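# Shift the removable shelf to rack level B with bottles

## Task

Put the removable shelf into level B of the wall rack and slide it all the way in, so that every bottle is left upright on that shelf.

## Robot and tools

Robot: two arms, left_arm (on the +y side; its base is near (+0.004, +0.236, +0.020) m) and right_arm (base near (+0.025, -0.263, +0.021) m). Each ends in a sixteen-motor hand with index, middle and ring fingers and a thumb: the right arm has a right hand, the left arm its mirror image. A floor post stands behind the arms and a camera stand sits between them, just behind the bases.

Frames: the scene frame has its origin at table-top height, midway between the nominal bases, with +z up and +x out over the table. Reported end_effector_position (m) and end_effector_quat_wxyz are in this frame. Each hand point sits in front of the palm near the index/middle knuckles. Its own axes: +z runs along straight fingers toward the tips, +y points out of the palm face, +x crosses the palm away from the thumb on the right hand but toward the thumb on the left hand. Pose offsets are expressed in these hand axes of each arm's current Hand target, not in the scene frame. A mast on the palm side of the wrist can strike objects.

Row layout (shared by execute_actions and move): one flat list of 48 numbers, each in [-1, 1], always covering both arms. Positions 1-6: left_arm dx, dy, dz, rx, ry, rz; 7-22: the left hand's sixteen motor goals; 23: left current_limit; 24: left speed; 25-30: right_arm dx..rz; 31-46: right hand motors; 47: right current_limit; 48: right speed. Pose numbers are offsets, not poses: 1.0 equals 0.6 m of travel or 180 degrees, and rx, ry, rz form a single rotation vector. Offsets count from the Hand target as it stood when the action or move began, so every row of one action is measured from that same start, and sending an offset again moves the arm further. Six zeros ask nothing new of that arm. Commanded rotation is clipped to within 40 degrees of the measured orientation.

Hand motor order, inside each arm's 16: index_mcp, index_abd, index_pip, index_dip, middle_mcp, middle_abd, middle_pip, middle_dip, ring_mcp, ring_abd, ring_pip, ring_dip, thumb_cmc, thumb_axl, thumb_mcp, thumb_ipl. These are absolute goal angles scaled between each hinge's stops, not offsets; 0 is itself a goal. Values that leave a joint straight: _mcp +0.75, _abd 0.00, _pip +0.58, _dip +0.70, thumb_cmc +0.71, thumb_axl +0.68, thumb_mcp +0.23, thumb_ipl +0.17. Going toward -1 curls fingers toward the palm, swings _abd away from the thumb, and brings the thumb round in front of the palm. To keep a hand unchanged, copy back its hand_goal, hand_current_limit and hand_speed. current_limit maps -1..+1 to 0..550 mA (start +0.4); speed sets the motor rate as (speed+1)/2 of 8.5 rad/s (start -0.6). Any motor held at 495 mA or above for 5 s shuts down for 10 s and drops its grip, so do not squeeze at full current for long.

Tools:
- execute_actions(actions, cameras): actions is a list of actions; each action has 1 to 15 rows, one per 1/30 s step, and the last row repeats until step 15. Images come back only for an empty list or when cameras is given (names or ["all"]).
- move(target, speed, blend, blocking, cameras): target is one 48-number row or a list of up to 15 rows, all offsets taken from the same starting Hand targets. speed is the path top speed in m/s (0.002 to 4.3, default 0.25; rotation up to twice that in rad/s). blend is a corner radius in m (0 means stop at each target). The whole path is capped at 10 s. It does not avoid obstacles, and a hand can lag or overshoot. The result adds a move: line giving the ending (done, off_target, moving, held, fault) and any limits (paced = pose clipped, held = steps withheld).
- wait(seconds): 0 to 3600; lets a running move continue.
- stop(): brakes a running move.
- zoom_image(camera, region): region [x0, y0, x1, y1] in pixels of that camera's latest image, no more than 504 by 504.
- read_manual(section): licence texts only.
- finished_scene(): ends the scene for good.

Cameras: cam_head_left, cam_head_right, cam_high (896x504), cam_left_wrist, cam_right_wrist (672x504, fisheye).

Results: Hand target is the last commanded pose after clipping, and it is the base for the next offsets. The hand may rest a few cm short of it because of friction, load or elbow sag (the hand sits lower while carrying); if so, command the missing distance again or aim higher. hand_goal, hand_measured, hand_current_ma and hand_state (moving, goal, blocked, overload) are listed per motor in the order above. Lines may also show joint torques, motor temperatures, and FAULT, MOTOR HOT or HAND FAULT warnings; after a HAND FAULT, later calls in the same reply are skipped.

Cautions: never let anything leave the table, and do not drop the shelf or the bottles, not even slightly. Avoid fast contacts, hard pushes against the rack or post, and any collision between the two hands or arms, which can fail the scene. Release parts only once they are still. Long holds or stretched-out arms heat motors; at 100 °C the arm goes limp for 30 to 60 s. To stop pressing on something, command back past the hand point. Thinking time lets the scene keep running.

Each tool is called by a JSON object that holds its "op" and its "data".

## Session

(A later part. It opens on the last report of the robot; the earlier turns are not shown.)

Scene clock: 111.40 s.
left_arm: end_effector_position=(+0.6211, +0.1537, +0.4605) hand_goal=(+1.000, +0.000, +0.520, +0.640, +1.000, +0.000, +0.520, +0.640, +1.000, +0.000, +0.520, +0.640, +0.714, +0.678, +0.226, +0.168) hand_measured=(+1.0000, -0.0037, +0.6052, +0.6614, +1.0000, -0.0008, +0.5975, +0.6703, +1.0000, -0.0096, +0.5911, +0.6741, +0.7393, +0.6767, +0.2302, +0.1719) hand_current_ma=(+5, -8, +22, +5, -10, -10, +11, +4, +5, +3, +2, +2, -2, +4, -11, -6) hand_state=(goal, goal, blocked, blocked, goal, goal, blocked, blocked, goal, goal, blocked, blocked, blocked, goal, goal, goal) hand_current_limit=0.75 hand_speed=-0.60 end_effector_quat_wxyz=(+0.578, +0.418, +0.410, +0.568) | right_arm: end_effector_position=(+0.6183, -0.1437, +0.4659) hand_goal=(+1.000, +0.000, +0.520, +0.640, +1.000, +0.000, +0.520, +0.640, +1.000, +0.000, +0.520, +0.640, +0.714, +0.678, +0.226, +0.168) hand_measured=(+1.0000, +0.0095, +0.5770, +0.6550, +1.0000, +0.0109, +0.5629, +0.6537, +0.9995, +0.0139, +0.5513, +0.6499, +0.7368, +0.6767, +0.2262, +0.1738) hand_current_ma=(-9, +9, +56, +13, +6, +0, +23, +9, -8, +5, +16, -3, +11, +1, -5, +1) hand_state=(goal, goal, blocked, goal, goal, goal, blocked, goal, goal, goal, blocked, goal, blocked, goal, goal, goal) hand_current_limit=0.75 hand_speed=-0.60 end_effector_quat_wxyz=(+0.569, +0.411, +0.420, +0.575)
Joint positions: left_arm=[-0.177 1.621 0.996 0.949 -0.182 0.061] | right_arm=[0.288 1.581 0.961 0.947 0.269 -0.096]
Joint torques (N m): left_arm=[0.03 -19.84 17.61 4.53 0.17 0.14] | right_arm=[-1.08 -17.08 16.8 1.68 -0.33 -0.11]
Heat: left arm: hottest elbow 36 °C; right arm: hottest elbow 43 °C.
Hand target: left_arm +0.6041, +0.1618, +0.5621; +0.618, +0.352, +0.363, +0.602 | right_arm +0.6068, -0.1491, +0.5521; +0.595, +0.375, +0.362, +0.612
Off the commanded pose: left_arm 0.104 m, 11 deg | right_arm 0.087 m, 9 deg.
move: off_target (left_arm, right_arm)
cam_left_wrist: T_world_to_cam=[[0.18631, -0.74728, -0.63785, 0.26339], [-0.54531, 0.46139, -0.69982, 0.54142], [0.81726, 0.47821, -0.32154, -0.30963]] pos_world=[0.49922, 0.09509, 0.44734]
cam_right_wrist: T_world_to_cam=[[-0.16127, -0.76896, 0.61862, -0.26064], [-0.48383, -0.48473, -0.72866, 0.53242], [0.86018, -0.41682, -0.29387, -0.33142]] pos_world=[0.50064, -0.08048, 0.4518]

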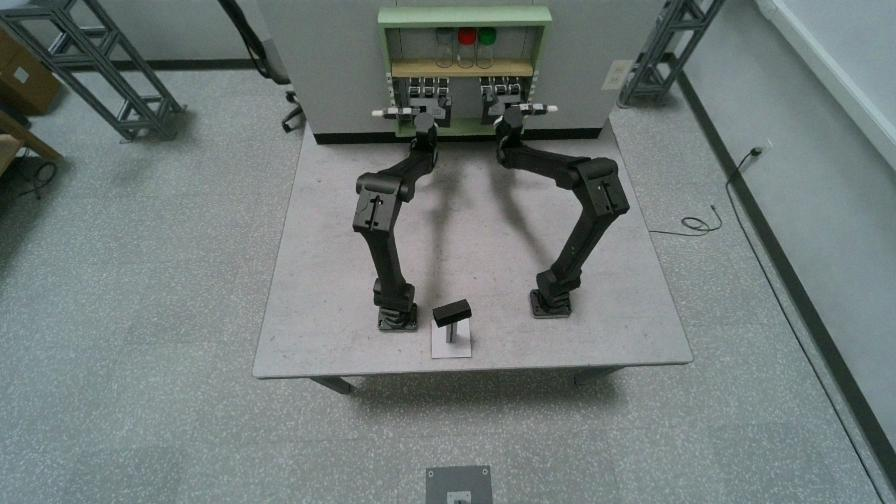

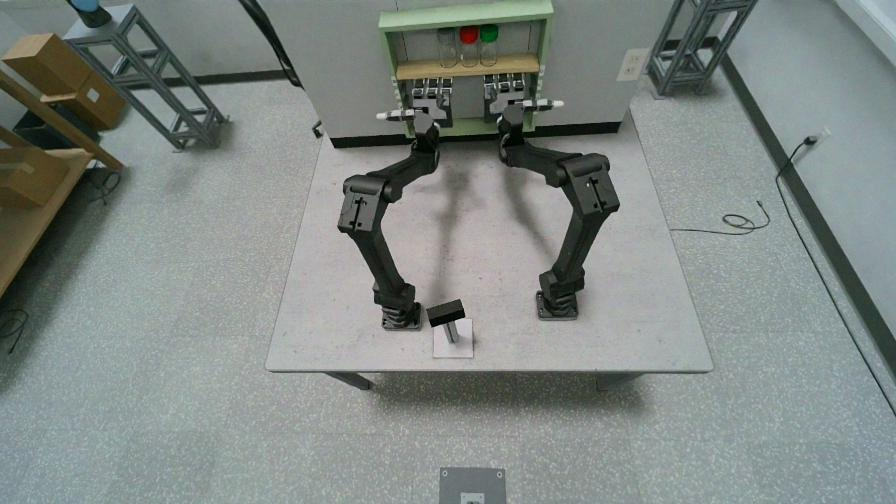

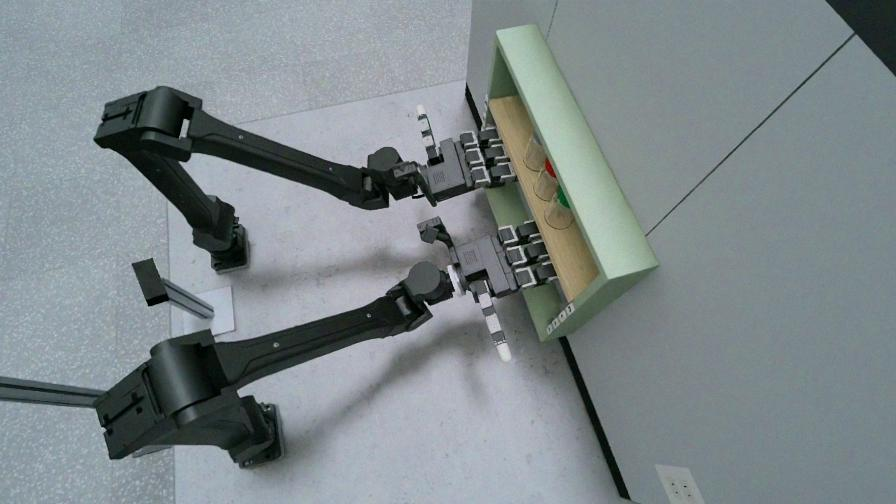

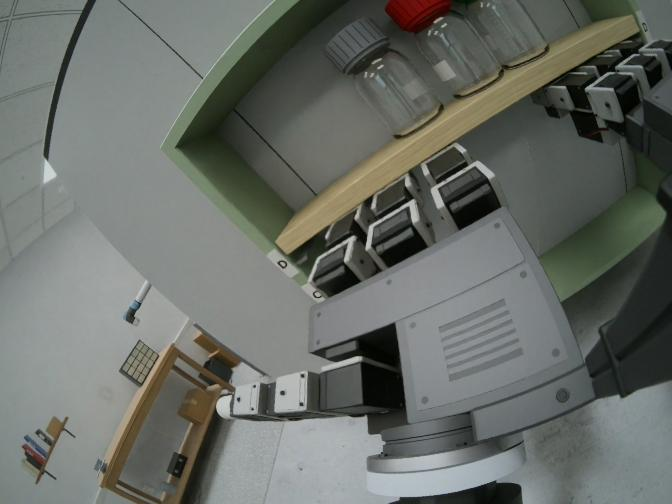

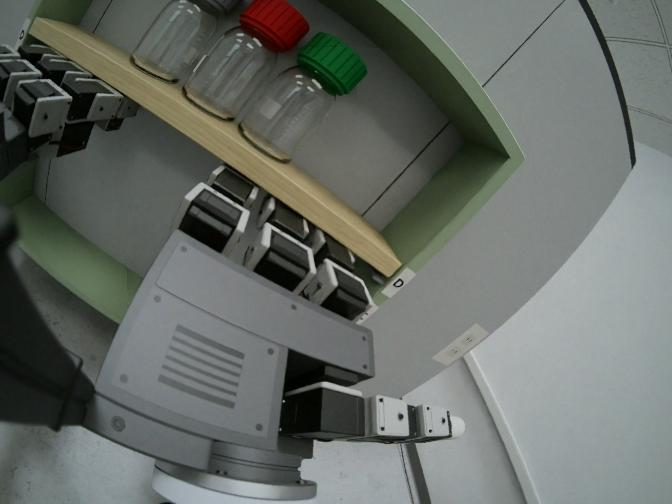

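{"op": "move", "data": {"target": [[0,0.012,-0.0316,-0.010,0,0,1,0,0.49,0.64,1,0,0.49,0.64,1,0,0.49,0.64,0.714,0.678,0.226,0.168,0.75,-0.6,0,0.012,-0.0316,-0.010,0,0,1,0,0.51,0.64,1,0,0.51,0.64,1,0,0.51,0.64,0.714,0.678,0.226,0.168,0.75,-0.6]], "speed": 0.04, "cameras": ["cam_head_left", "cam_high", "cam_left_wrist","cam_right_wrist"]}}

{"op": "zoom_image", "data": {"camera": "cam_left_wrist", "region": [530, 0, 670, 120]}}

{"op": "zoom_image", "data": {"camera": "cam_right_wrist", "region": [10, 0, 150, 120]}}

{"op": "zoom_image", "data": {"camera": "cam_right_wrist", "region": [300, 180, 440, 300]}}

{"op": "zoom_image", "data": {"camera": "cam_left_wrist", "region": [240, 180, 380, 300]}}

Scene clock: 114.03 s.
left_arm: end_effector_position=(+0.6151, +0.1545, +0.4710) hand_goal=(+1.000, +0.000, +0.490, +0.640, +1.000, +0.000, +0.490, +0.640, +1.000, +0.000, +0.490, +0.640, +0.714, +0.678, +0.226, +0.168) hand_measured=(+1.0000, -0.0066, +0.6039, +0.6601, +1.0000, -0.0037, +0.5962, +0.6703, +1.0000, -0.0125, +0.5911, +0.6754, +0.7393, +0.6767, +0.2311, +0.1719) hand_current_ma=(-6, +5, +12, -15, -16, -6, +12, +3, -2, -1, +16, -10, -5, -15, -3, -4) hand_state=(goal, goal, blocked, blocked, goal, goal, blocked, blocked, goal, goal, blocked, blocked, blocked, goal, goal, goal) hand_current_limit=0.75 hand_speed=-0.60 end_effector_quat_wxyz=(+0.582, +0.411, +0.404, +0.573) | right_arm: end_effector_position=(+0.6119, -0.1450, +0.4756) hand_goal=(+1.000, +0.000, +0.510, +0.640, +1.000, +0.000, +0.510, +0.640, +1.000, +0.000, +0.510, +0.640, +0.714, +0.678, +0.226, +0.168) hand_measured=(+1.0000, +0.0007, +0.5770, +0.6588, +1.0000, +0.0021, +0.5629, +0.6563, +1.0000, +0.0051, +0.5513, +0.6525, +0.7368, +0.6777, +0.2262, +0.1738) hand_current_ma=(-4, +1, +60, +20, +9, +12, +33, +8, -2, -1, +21, +7, +10, -4, -2, +4) hand_state=(goal, goal, blocked, goal, goal, goal, blocked, goal, goal, goal, blocked, goal, blocked, goal, goal, goal) hand_current_limit=0.75 hand_speed=-0.60 end_effector_quat_wxyz=(+0.575, +0.403, +0.409, +0.582)
Joint positions: left_arm=[-0.177 1.607 0.996 0.96 -0.182 0.067] | right_arm=[0.289 1.573 0.961 0.971 0.269 -0.101]
Joint torques (N m): left_arm=[-0.44 -19.31 14.57 6.53 0.08 0.16] | right_arm=[-0.21 -17.67 13.9 2.88 -0.18 -0.16]
Motor temperatures (°C): left_arm=[29 34 37 31 29 30] | right_arm=[32 30 44 29 37 28]
Heat: left arm: hottest elbow 37 °C; right arm: hottest elbow 44 °C.
Hand target: left_arm +0.5838, +0.1620, +0.5593; +0.623, +0.342, +0.354, +0.608 | right_arm +0.5867, -0.1493, +0.5499; +0.601, +0.365, +0.352, +0.618
Off the commanded pose: left_arm 0.094 m, 11 deg | right_arm 0.079 m, 9 deg.
move: off_target (left_arm, right_arm)
cam_left_wrist: T_world_to_cam=[[0.20309, -0.747, -0.63304, 0.25923], [-0.52888, 0.4604, -0.71296, 0.54137], [0.82404, 0.47961, -0.30157, -0.31546]] pos_world=[0.49363, 0.09569, 0.45495]
cam_right_wrist: T_world_to_cam=[[-0.18157, -0.77157, 0.60969, -0.25242], [-0.46128, -0.48073, -0.74574, 0.5307], [0.86848, -0.41664, -0.26862, -0.34068]] pos_world=[0.49484, -0.08158, 0.45815]

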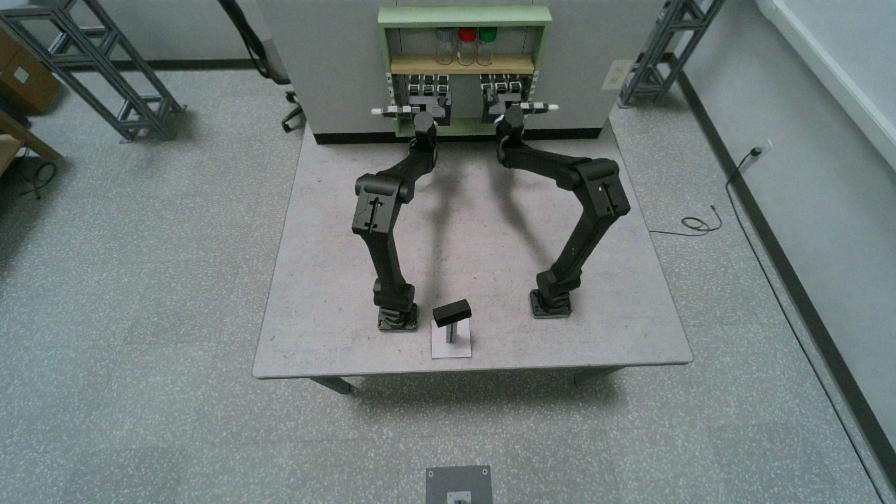

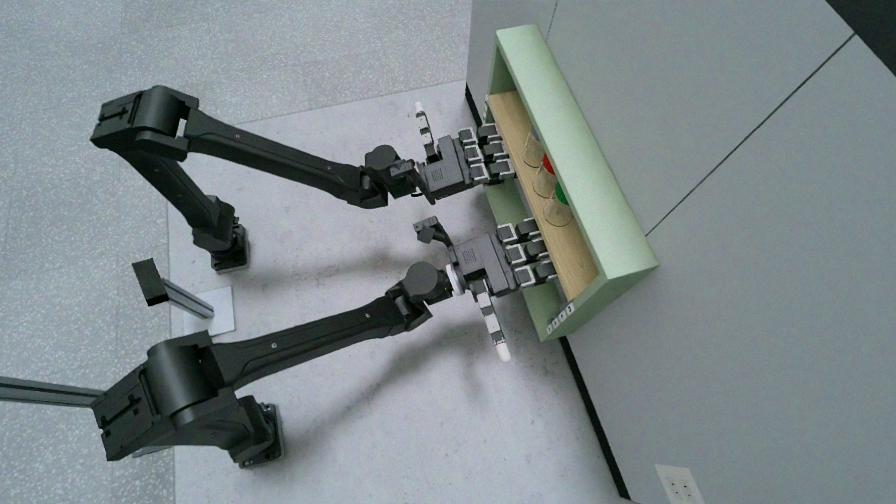

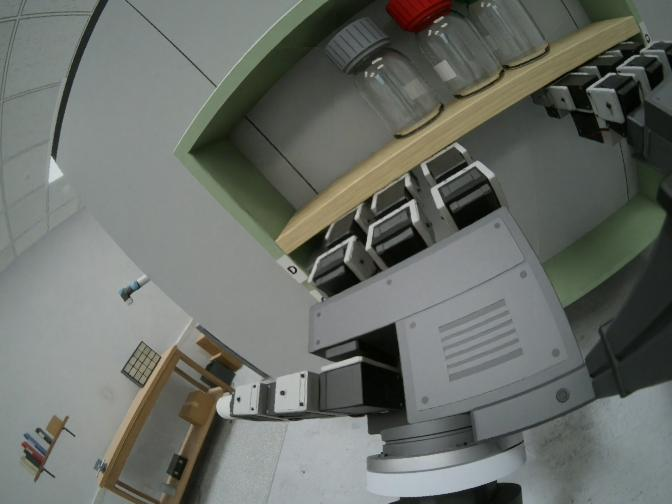

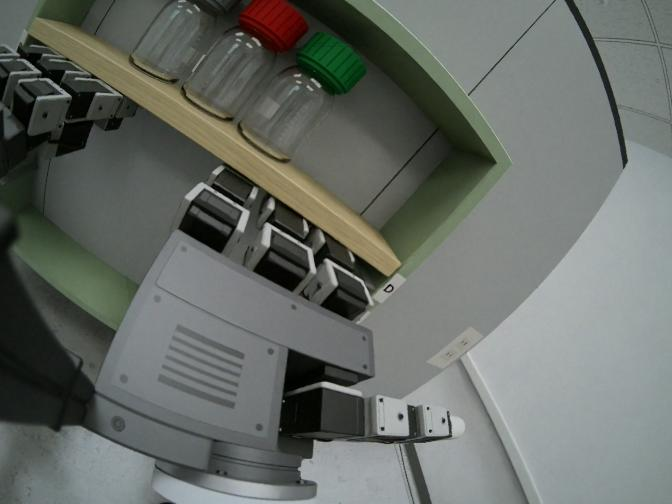

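Scaled by 3.600 from the camera's image (finer frame: 960x720).

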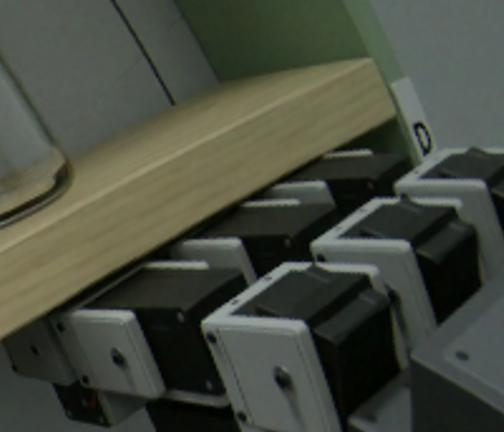

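Scaled by 3.600 from the camera's image (finer frame: 960x720).

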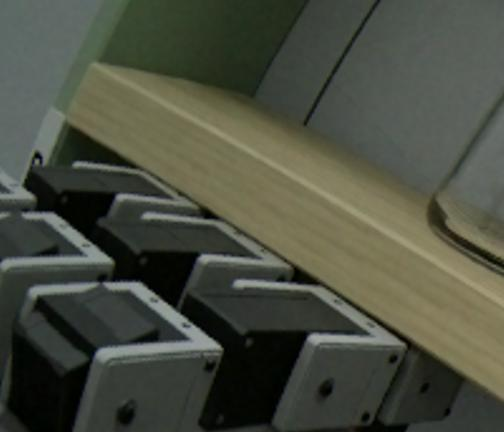

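Scaled by 3.600 from the camera's image (finer frame: 960x720).

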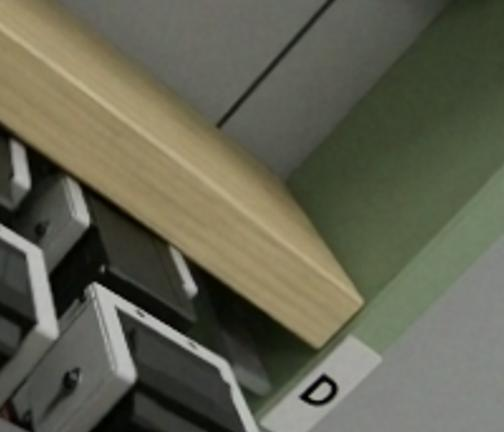

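Scaled by 3.600 from the camera's image (finer frame: 960x720).

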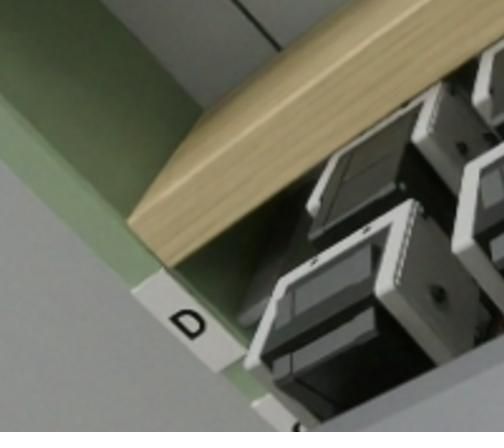

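{"op": "zoom_image", "data": {"camera": "cam_head_left", "region": [370, 0, 570, 130]}}

{"op": "zoom_image", "data": {"camera": "cam_left_wrist", "region": [280, 0, 560, 200]}}

{"op": "zoom_image", "data": {"camera": "cam_right_wrist", "region": [100, 0, 420, 200]}}

Scaled by 2.520.

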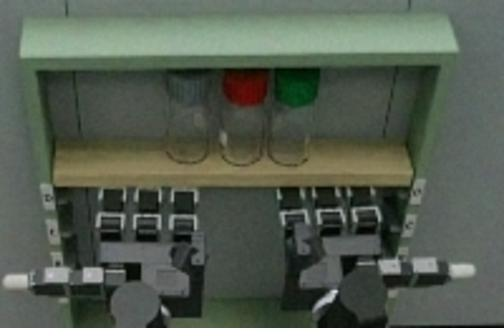

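Scaled by 1.800 from the camera's image (finer frame: 960x720).

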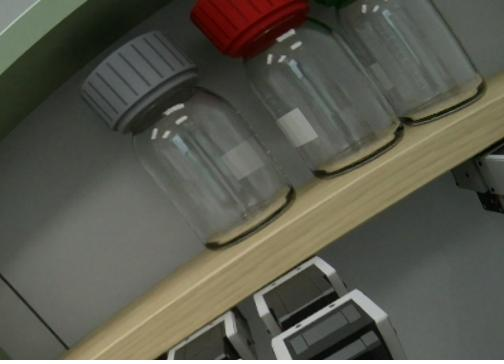

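Scaled by 1.575 from the camera's image (finer frame: 960x720).

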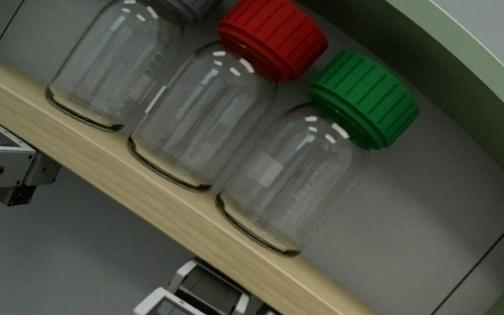

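{"op": "move", "data": {"target": [[0,0.0043,-0.0557,0,0,0,1,0,0.49,0.64,1,0,0.49,0.64,1,0,0.49,0.64,0.714,0.678,0.226,0.168,0.75,-0.6,0,0.0043,-0.0557,0,0,0,1,0,0.51,0.64,1,0,0.51,0.64,1,0,0.51,0.64,0.714,0.678,0.226,0.168,0.75,-0.6]], "speed": 0.04, "cameras": ["cam_head_left", "cam_high", "cam_left_wrist","cam_right_wrist"]}}

{"op": "zoom_image", "data": {"camera": "cam_head_left", "region": [370, 0, 570, 130]}}

{"op": "zoom_image", "data": {"camera": "cam_left_wrist", "region": [240, 0, 672, 300]}}

{"op": "zoom_image", "data": {"camera": "cam_right_wrist", "region": [0, 0, 440, 300]}}

Scene clock: 117.20 s.
left_arm: end_effector_position=(+0.5912, +0.1577, +0.4737) hand_goal=(+1.000, +0.000, +0.490, +0.640, +1.000, +0.000, +0.490, +0.640, +1.000, +0.000, +0.490, +0.640, +0.714, +0.678, +0.226, +0.168) hand_measured=(+1.0000, -0.0066, +0.6026, +0.6601, +1.0000, -0.0096, +0.5975, +0.6690, +1.0000, -0.0184, +0.5911, +0.6754, +0.7393, +0.6777, +0.2302, +0.1719) hand_current_ma=(-6, -2, +35, -7, +0, -13, +19, +6, -5, -9, +22, +4, +10, -2, -9, +9) hand_state=(goal, goal, blocked, blocked, goal, goal, blocked, blocked, goal, goal, blocked, blocked, blocked, goal, goal, goal) hand_current_limit=0.75 hand_speed=-0.60 end_effector_quat_wxyz=(+0.587, +0.403, +0.397, +0.579) | right_arm: end_effector_position=(+0.5849, -0.1438, +0.4777) hand_goal=(+1.000, +0.000, +0.510, +0.640, +1.000, +0.000, +0.510, +0.640, +1.000, +0.000, +0.510, +0.640, +0.714, +0.678, +0.226, +0.168) hand_measured=(+1.0000, +0.0007, +0.5770, +0.6576, +1.0000, +0.0021, +0.5629, +0.6588, +1.0000, +0.0065, +0.5513, +0.6563, +0.7368, +0.6777, +0.2262, +0.1738) hand_current_ma=(-3, +2, +59, +18, +5, +4, +37, +21, -6, +3, +33, +0, +12, -8, +0, +3) hand_state=(goal, goal, blocked, goal, goal, goal, blocked, goal, goal, goal, blocked, goal, blocked, goal, goal, goal) hand_current_limit=0.75 hand_speed=-0.60 end_effector_quat_wxyz=(+0.579, +0.397, +0.401, +0.589)
Joint positions: left_arm=[-0.181 1.566 0.937 1.004 -0.185 0.072] | right_arm=[0.307 1.527 0.898 1.018 0.283 -0.111]
Joint torques (N m): left_arm=[-1.03 -18.61 11.69 6.63 -0.2 0.15] | right_arm=[-0.38 -16.5 11.44 2.77 -0.04 -0.17]
Heat: left arm: hottest elbow 37 °C; right arm: hottest elbow 44 °C.
Hand target: left_arm +0.5540, +0.1620, +0.5442; +0.623, +0.342, +0.354, +0.608 | right_arm +0.5561, -0.1493, +0.5359; +0.601, +0.365, +0.352, +0.618
Off the commanded pose: left_arm 0.080 m, 10 deg | right_arm 0.065 m, 8 deg.
move: off_target (left_arm, right_arm)
cam_left_wrist: T_world_to_cam=[[0.22042, -0.74775, -0.62633, 0.25481], [-0.51128, 0.45826, -0.72704, 0.52584], [0.83067, 0.48048, -0.2813, -0.31017]] pos_world=[0.47034, 0.09859, 0.45465]
cam_right_wrist: T_world_to_cam=[[-0.19486, -0.77455, 0.60176, -0.24656], [-0.44109, -0.47878, -0.75909, 0.51513], [0.87605, -0.41334, -0.24835, -0.32984]] pos_world=[0.46813, -0.08068, 0.45748]

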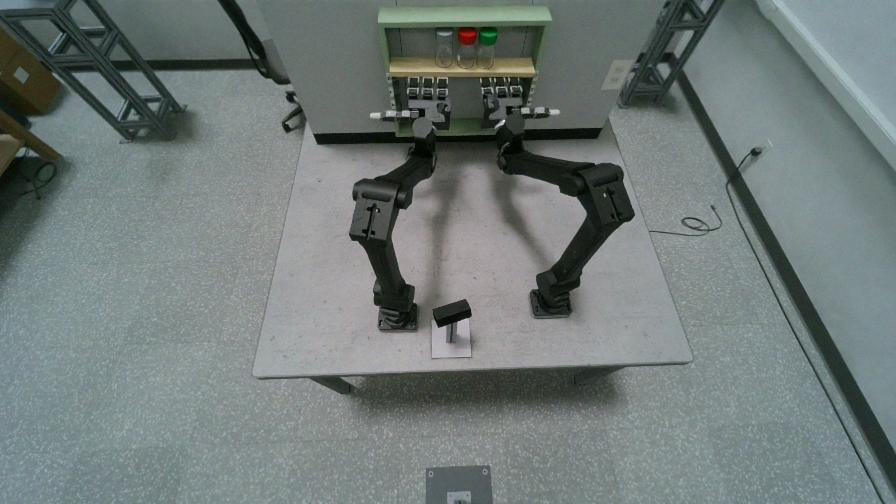

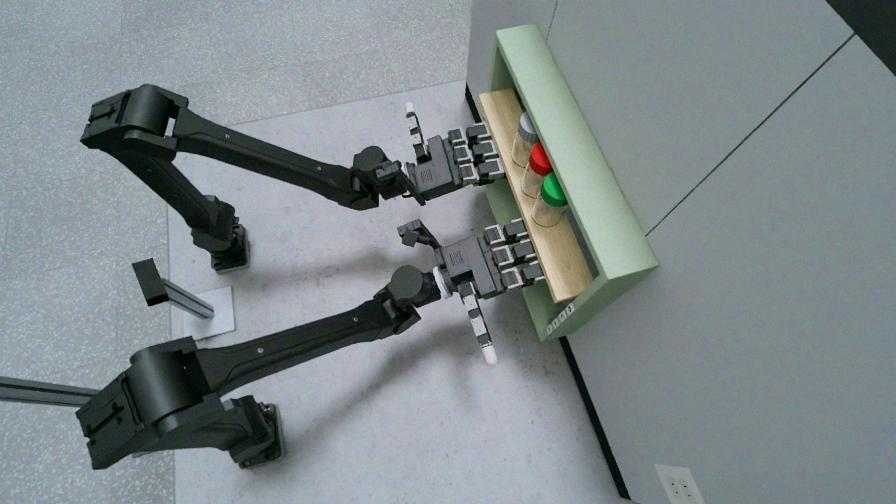

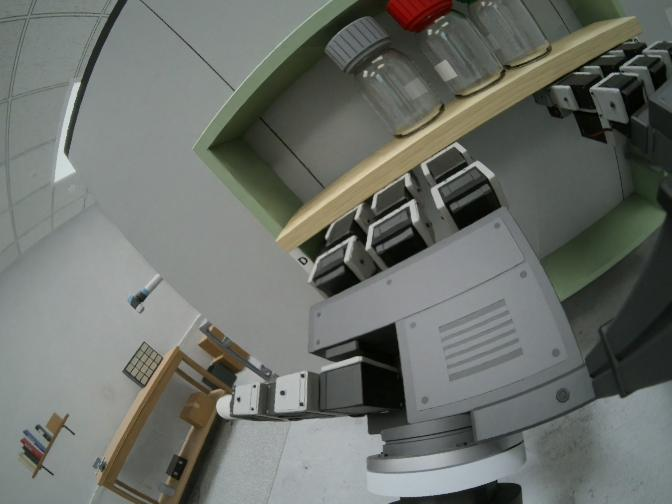

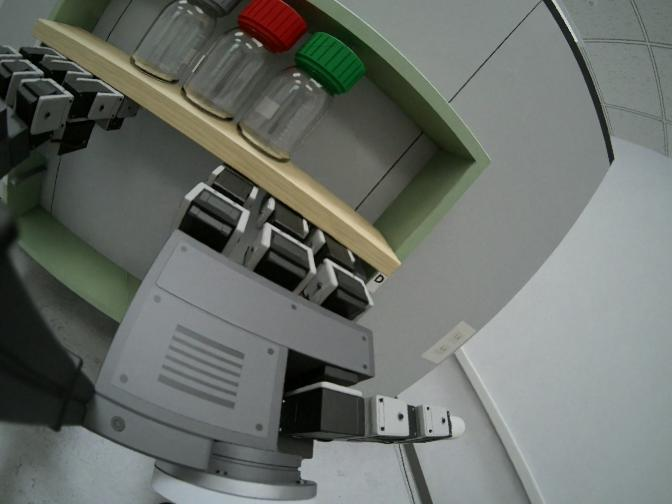

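Scaled by 2.520.

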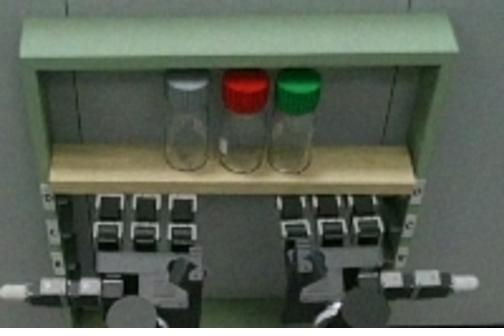

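Scaled by 1.167 from the camera's image (finer frame: 960x720).

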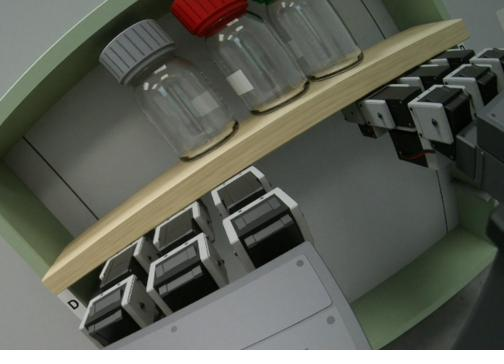

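Scaled by 1.145 from the camera's image (finer frame: 960x720).

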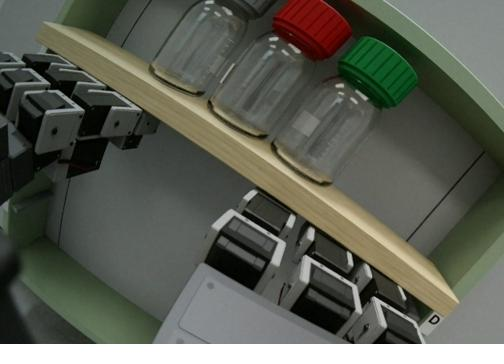

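{"op": "move", "data": {"target": [[0,0.0115,-0.0709,0.004,0,0,1,0,0.49,0.64,1,0,0.49,0.64,1,0,0.49,0.64,0.714,0.678,0.226,0.168,0.75,-0.6,0,0.0115,-0.0700,0.004,0,0,1,0,0.51,0.64,1,0,0.51,0.64,1,0,0.51,0.64,0.714,0.678,0.226,0.168,0.75,-0.6]], "speed": 0.04, "cameras": ["cam_head_left", "cam_high", "cam_left_wrist","cam_right_wrist"]}}

{"op": "zoom_image", "data": {"camera": "cam_head_left", "region": [370, 0, 570, 130]}}

{"op": "zoom_image", "data": {"camera": "cam_left_wrist", "region": [240, 0, 672, 300]}}

{"op": "zoom_image", "data": {"camera": "cam_right_wrist", "region": [0, 0, 440, 300]}}

Scene clock: 119.77 s.
left_arm: end_effector_position=(+0.5476, +0.1577, +0.4657) hand_goal=(+1.000, +0.000, +0.490, +0.640, +1.000, +0.000, +0.490, +0.640, +1.000, +0.000, +0.490, +0.640, +0.714, +0.678, +0.226, +0.168) hand_measured=(+1.0000, -0.0081, +0.6026, +0.6614, +1.0000, -0.0096, +0.5962, +0.6690, +1.0000, -0.0184, +0.5911, +0.6754, +0.7393, +0.6767, +0.2302, +0.1719) hand_current_ma=(-23, -2, +36, -2, -1, -22, +12, +11, +11, +12, +7, +6, -2, -15, -5, -10) hand_state=(goal, goal, blocked, blocked, goal, goal, blocked, blocked, goal, goal, blocked, blocked, blocked, goal, goal, goal) hand_current_limit=0.75 hand_speed=-0.60 end_effector_quat_wxyz=(+0.588, +0.403, +0.398, +0.577) | right_arm: end_effector_position=(+0.5414, -0.1436, +0.4695) hand_goal=(+1.000, +0.000, +0.510, +0.640, +1.000, +0.000, +0.510, +0.640, +1.000, +0.000, +0.510, +0.640, +0.714, +0.678, +0.226, +0.168) hand_measured=(+1.0000, -0.0008, +0.5770, +0.6576, +1.0000, +0.0007, +0.5629, +0.6588, +1.0000, +0.0051, +0.5513, +0.6563, +0.7368, +0.6777, +0.2262, +0.1738) hand_current_ma=(-1, +13, +58, +14, +8, +3, +34, +11, -7, +4, +33, -1, +14, -5, +1, -6) hand_state=(goal, goal, blocked, goal, goal, goal, blocked, goal, goal, goal, blocked, goal, blocked, goal, goal, goal) hand_current_limit=0.75 hand_speed=-0.60 end_effector_quat_wxyz=(+0.578, +0.397, +0.403, +0.588)
Joint positions: left_arm=[-0.203 1.477 0.809 1.043 -0.205 0.077] | right_arm=[0.34 1.439 0.775 1.052 0.313 -0.123]
Joint torques (N m): left_arm=[-1.2 -16.73 11.29 6.6 -0.18 0.19] | right_arm=[-0.21 -14.51 11.33 2.74 -0.05 -0.17]
Heat: left arm: hottest elbow 37 °C; right arm: hottest elbow 44 °C.
Hand target: left_arm +0.5140, +0.1621, +0.5283; +0.621, +0.346, +0.357, +0.606 | right_arm +0.5160, -0.1493, +0.5217; +0.599, +0.369, +0.356, +0.616
Off the commanded pose: left_arm 0.071 m, 9 deg | right_arm 0.058 m, 7 deg.
move: off_target (left_arm, right_arm)
cam_left_wrist: T_world_to_cam=[[0.21788, -0.74934, -0.62531, 0.26062], [-0.51231, 0.45752, -0.72678, 0.49828], [0.8307, 0.4787, -0.28421, -0.27464]] pos_world=[0.42663, 0.09879, 0.44705]
cam_right_wrist: T_world_to_cam=[[-0.19118, -0.77396, 0.60368, -0.25265], [-0.44414, -0.48025, -0.75637, 0.4901], [0.87532, -0.41273, -0.25193, -0.29151]] pos_world=[0.42453, -0.08048, 0.44978]

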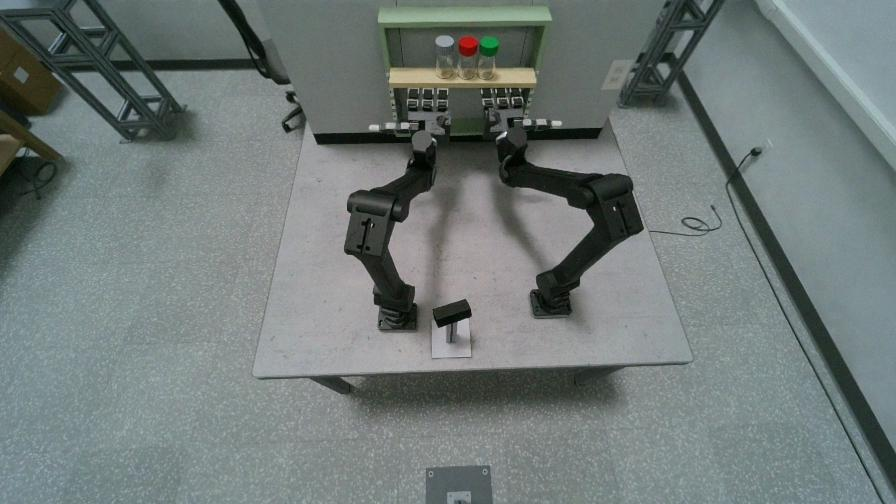

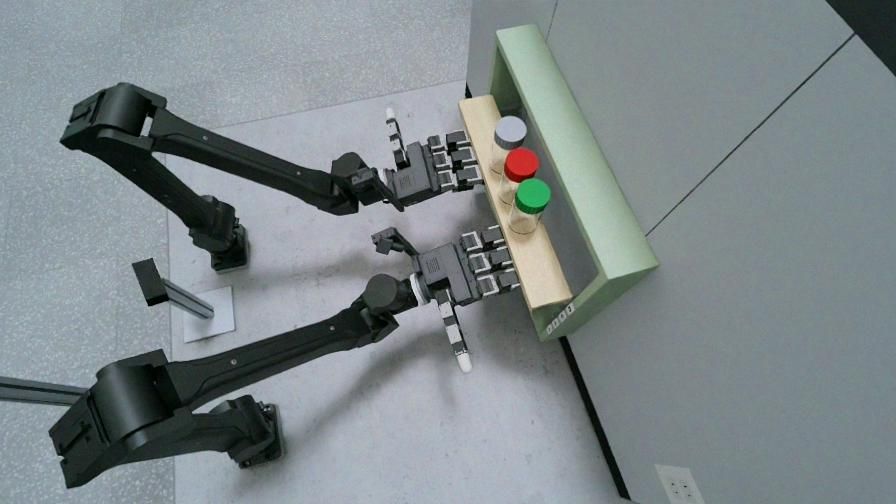

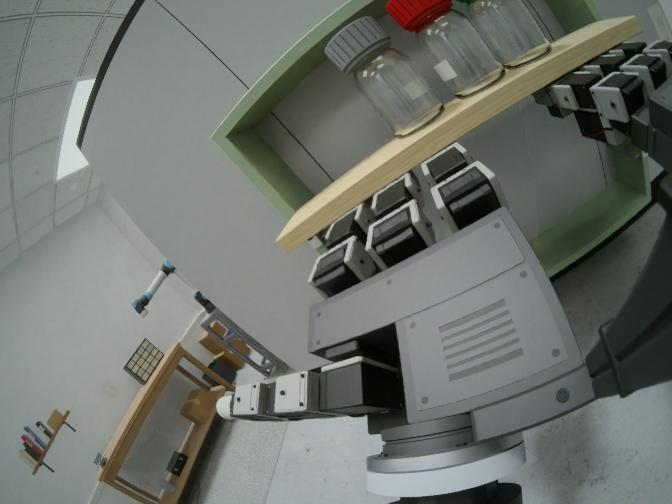

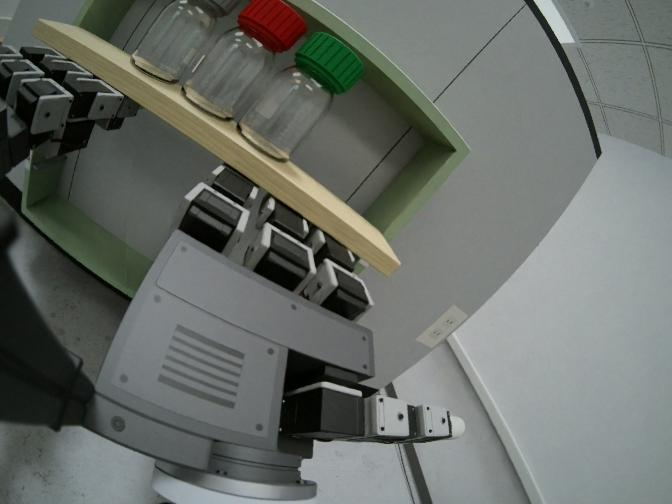

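Scaled by 2.520.

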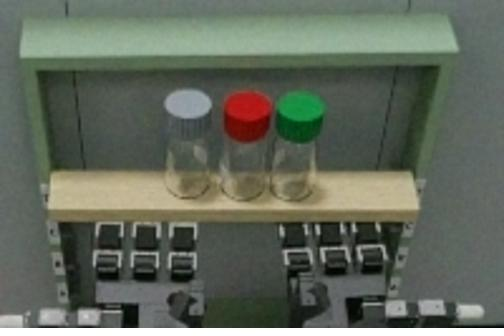

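Scaled by 1.167 from the camera's image (finer frame: 960x720).

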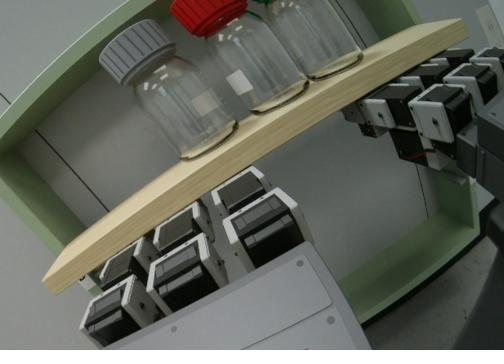

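Scaled by 1.145 from the camera's image (finer frame: 960x720).

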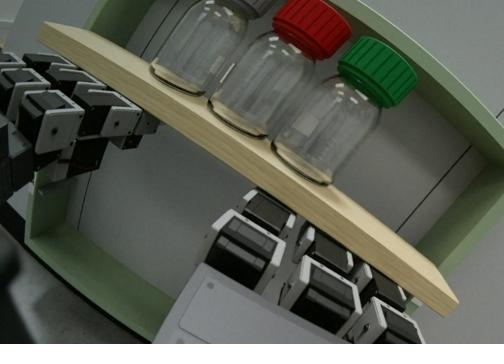

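{"op": "move", "data": {"target": [[0,0.0223,-0.0545,0.0,0,0,1,0,0.49,0.64,1,0,0.49,0.64,1,0,0.49,0.64,0.714,0.678,0.226,0.168,0.75,-0.6,0,0.0223,-0.0545,0,0,0,1,0,0.51,0.64,1,0,0.51,0.64,1,0,0.51,0.64,0.714,0.678,0.226,0.168,0.75,-0.6],[0,-0.0350,-0.0880,0.0,0,0,1,0,0.49,0.64,1,0,0.49,0.64,1,0,0.49,0.64,0.714,0.678,0.226,0.168,0.75,-0.6,0,-0.0350,-0.0880,0,0,0,1,0,0.51,0.64,1,0,0.51,0.64,1,0,0.51,0.64,0.714,0.678,0.226,0.168,0.75,-0.6]], "speed": 0.05, "blend": 0.015, "cameras": ["cam_head_left", "cam_high", "cam_left_wrist","cam_right_wrist"]}}

{"op": "zoom_image", "data": {"camera": "cam_left_wrist", "region": [240, 0, 672, 300]}}

{"op": "zoom_image", "data": {"camera": "cam_right_wrist", "region": [0, 0, 440, 300]}}

Scene clock: 123.50 s.
left_arm: end_effector_position=(+0.5006, +0.1581, +0.4398) hand_goal=(+1.000, +0.000, +0.490, +0.640, +1.000, +0.000, +0.490, +0.640, +1.000, +0.000, +0.490, +0.640, +0.714, +0.678, +0.226, +0.168) hand_measured=(+1.0000, -0.0110, +0.6026, +0.6627, +0.9995, -0.0125, +0.5975, +0.6690, +1.0000, -0.0198, +0.5911, +0.6767, +0.7406, +0.6777, +0.2302, +0.1719) hand_current_ma=(-1, +17, +20, -5, -16, -10, +20, +8, -3, +1, +15, -8, -15, -9, -10, +7) hand_state=(goal, goal, blocked, blocked, goal, goal, blocked, blocked, goal, blocked, blocked, blocked, blocked, goal, goal, goal) hand_current_limit=0.75 hand_speed=-0.60 end_effector_quat_wxyz=(+0.594, +0.394, +0.389, +0.583) | right_arm: end_effector_position=(+0.4941, -0.1443, +0.4428) hand_goal=(+1.000, +0.000, +0.510, +0.640, +1.000, +0.000, +0.510, +0.640, +1.000, +0.000, +0.510, +0.640, +0.714, +0.678, +0.226, +0.168) hand_measured=(+1.0000, -0.0081, +0.5770, +0.6588, +0.9995, -0.0081, +0.5641, +0.6601, +1.0000, -0.0023, +0.5539, +0.6588, +0.7368, +0.6777, +0.2262, +0.1738) hand_current_ma=(-2, +0, +62, +16, +1, +7, +33, +13, -1, +1, +35, +7, +3, -11, -2, +0) hand_state=(goal, goal, blocked, goal, goal, goal, blocked, goal, goal, goal, blocked, goal, blocked, goal, goal, goal) hand_current_limit=0.75 hand_speed=-0.60 end_effector_quat_wxyz=(+0.582, +0.390, +0.395, +0.594)
Joint positions: left_arm=[-0.228 1.447 0.664 1.191 -0.225 0.093] | right_arm=[0.379 1.411 0.632 1.2 0.343 -0.146]
Joint torques (N m): left_arm=[-1.08 -13.33 10.61 6.42 -0.19 0.17] | right_arm=[-0.5 -11.4 10.39 2.77 0.01 -0.14]
Heat: left arm: hottest elbow 36 °C; right arm: hottest elbow 44 °C.
Hand target: left_arm +0.4790, +0.1614, +0.4835; +0.621, +0.346, +0.358, +0.606 | right_arm +0.4796, -0.1485, +0.4781; +0.599, +0.369, +0.356, +0.615
Off the commanded pose: left_arm 0.049 m, 8 deg | right_arm 0.038 m, 6 deg.
move: off_target (left_arm, right_arm)
cam_left_wrist: T_world_to_cam=[[0.23591, -0.7501, -0.61782, 0.24264], [-0.48964, 0.45741, -0.74231, 0.45065], [0.8394, 0.47763, -0.25937, -0.2582]] pos_world=[0.38015, 0.09919, 0.41746]
cam_right_wrist: T_world_to_cam=[[-0.20562, -0.77594, 0.59635, -0.23613], [-0.42213, -0.47945, -0.76937, 0.44353], [0.88291, -0.40993, -0.22897, -0.27053]] pos_world=[0.37753, -0.08147, 0.42012]

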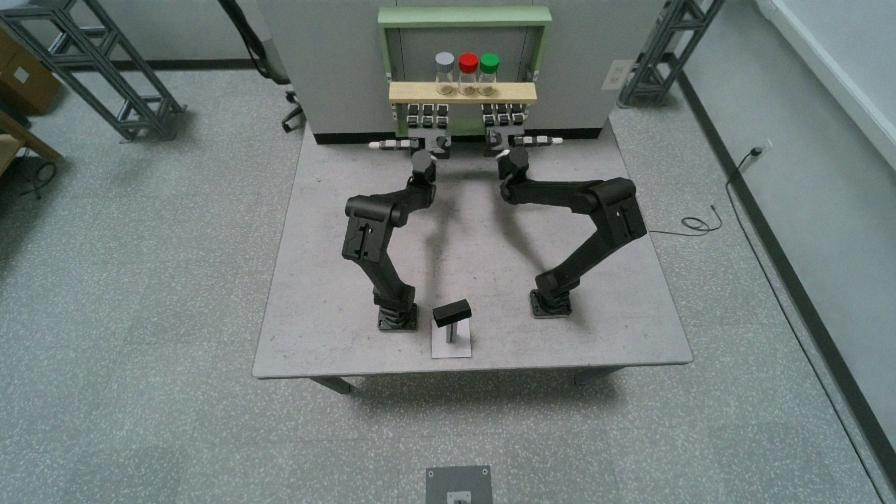

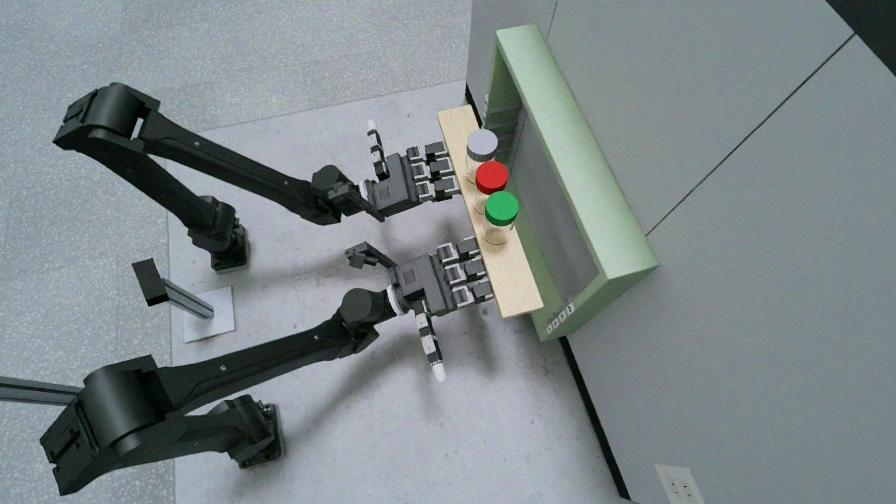

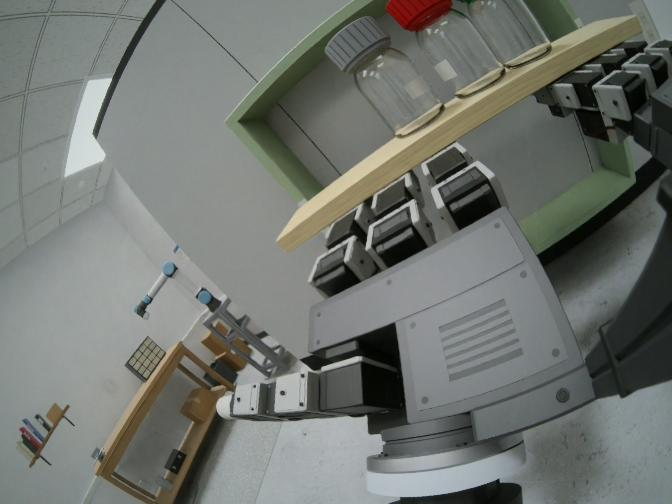

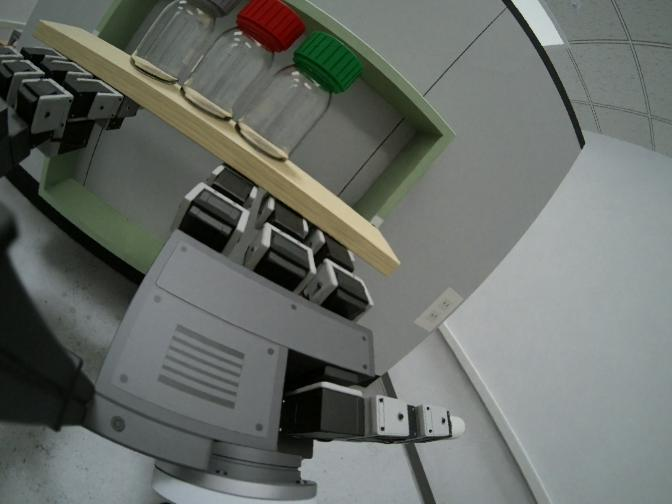

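Scaled by 1.167 from the camera's image (finer frame: 960x720).

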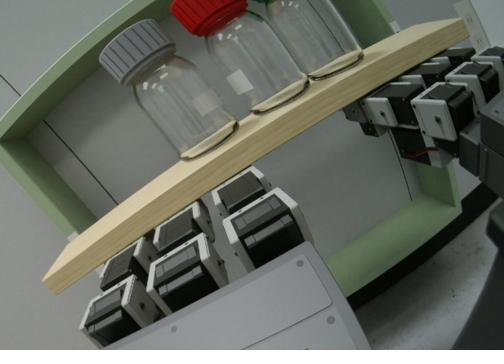

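Scaled by 1.145 from the camera's image (finer frame: 960x720).

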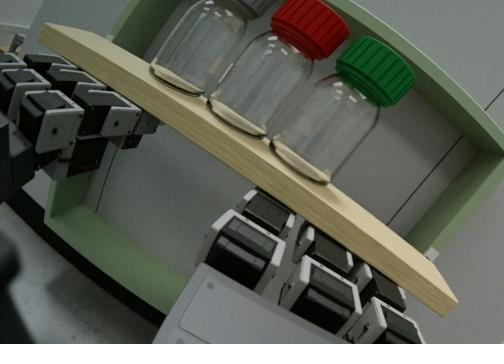

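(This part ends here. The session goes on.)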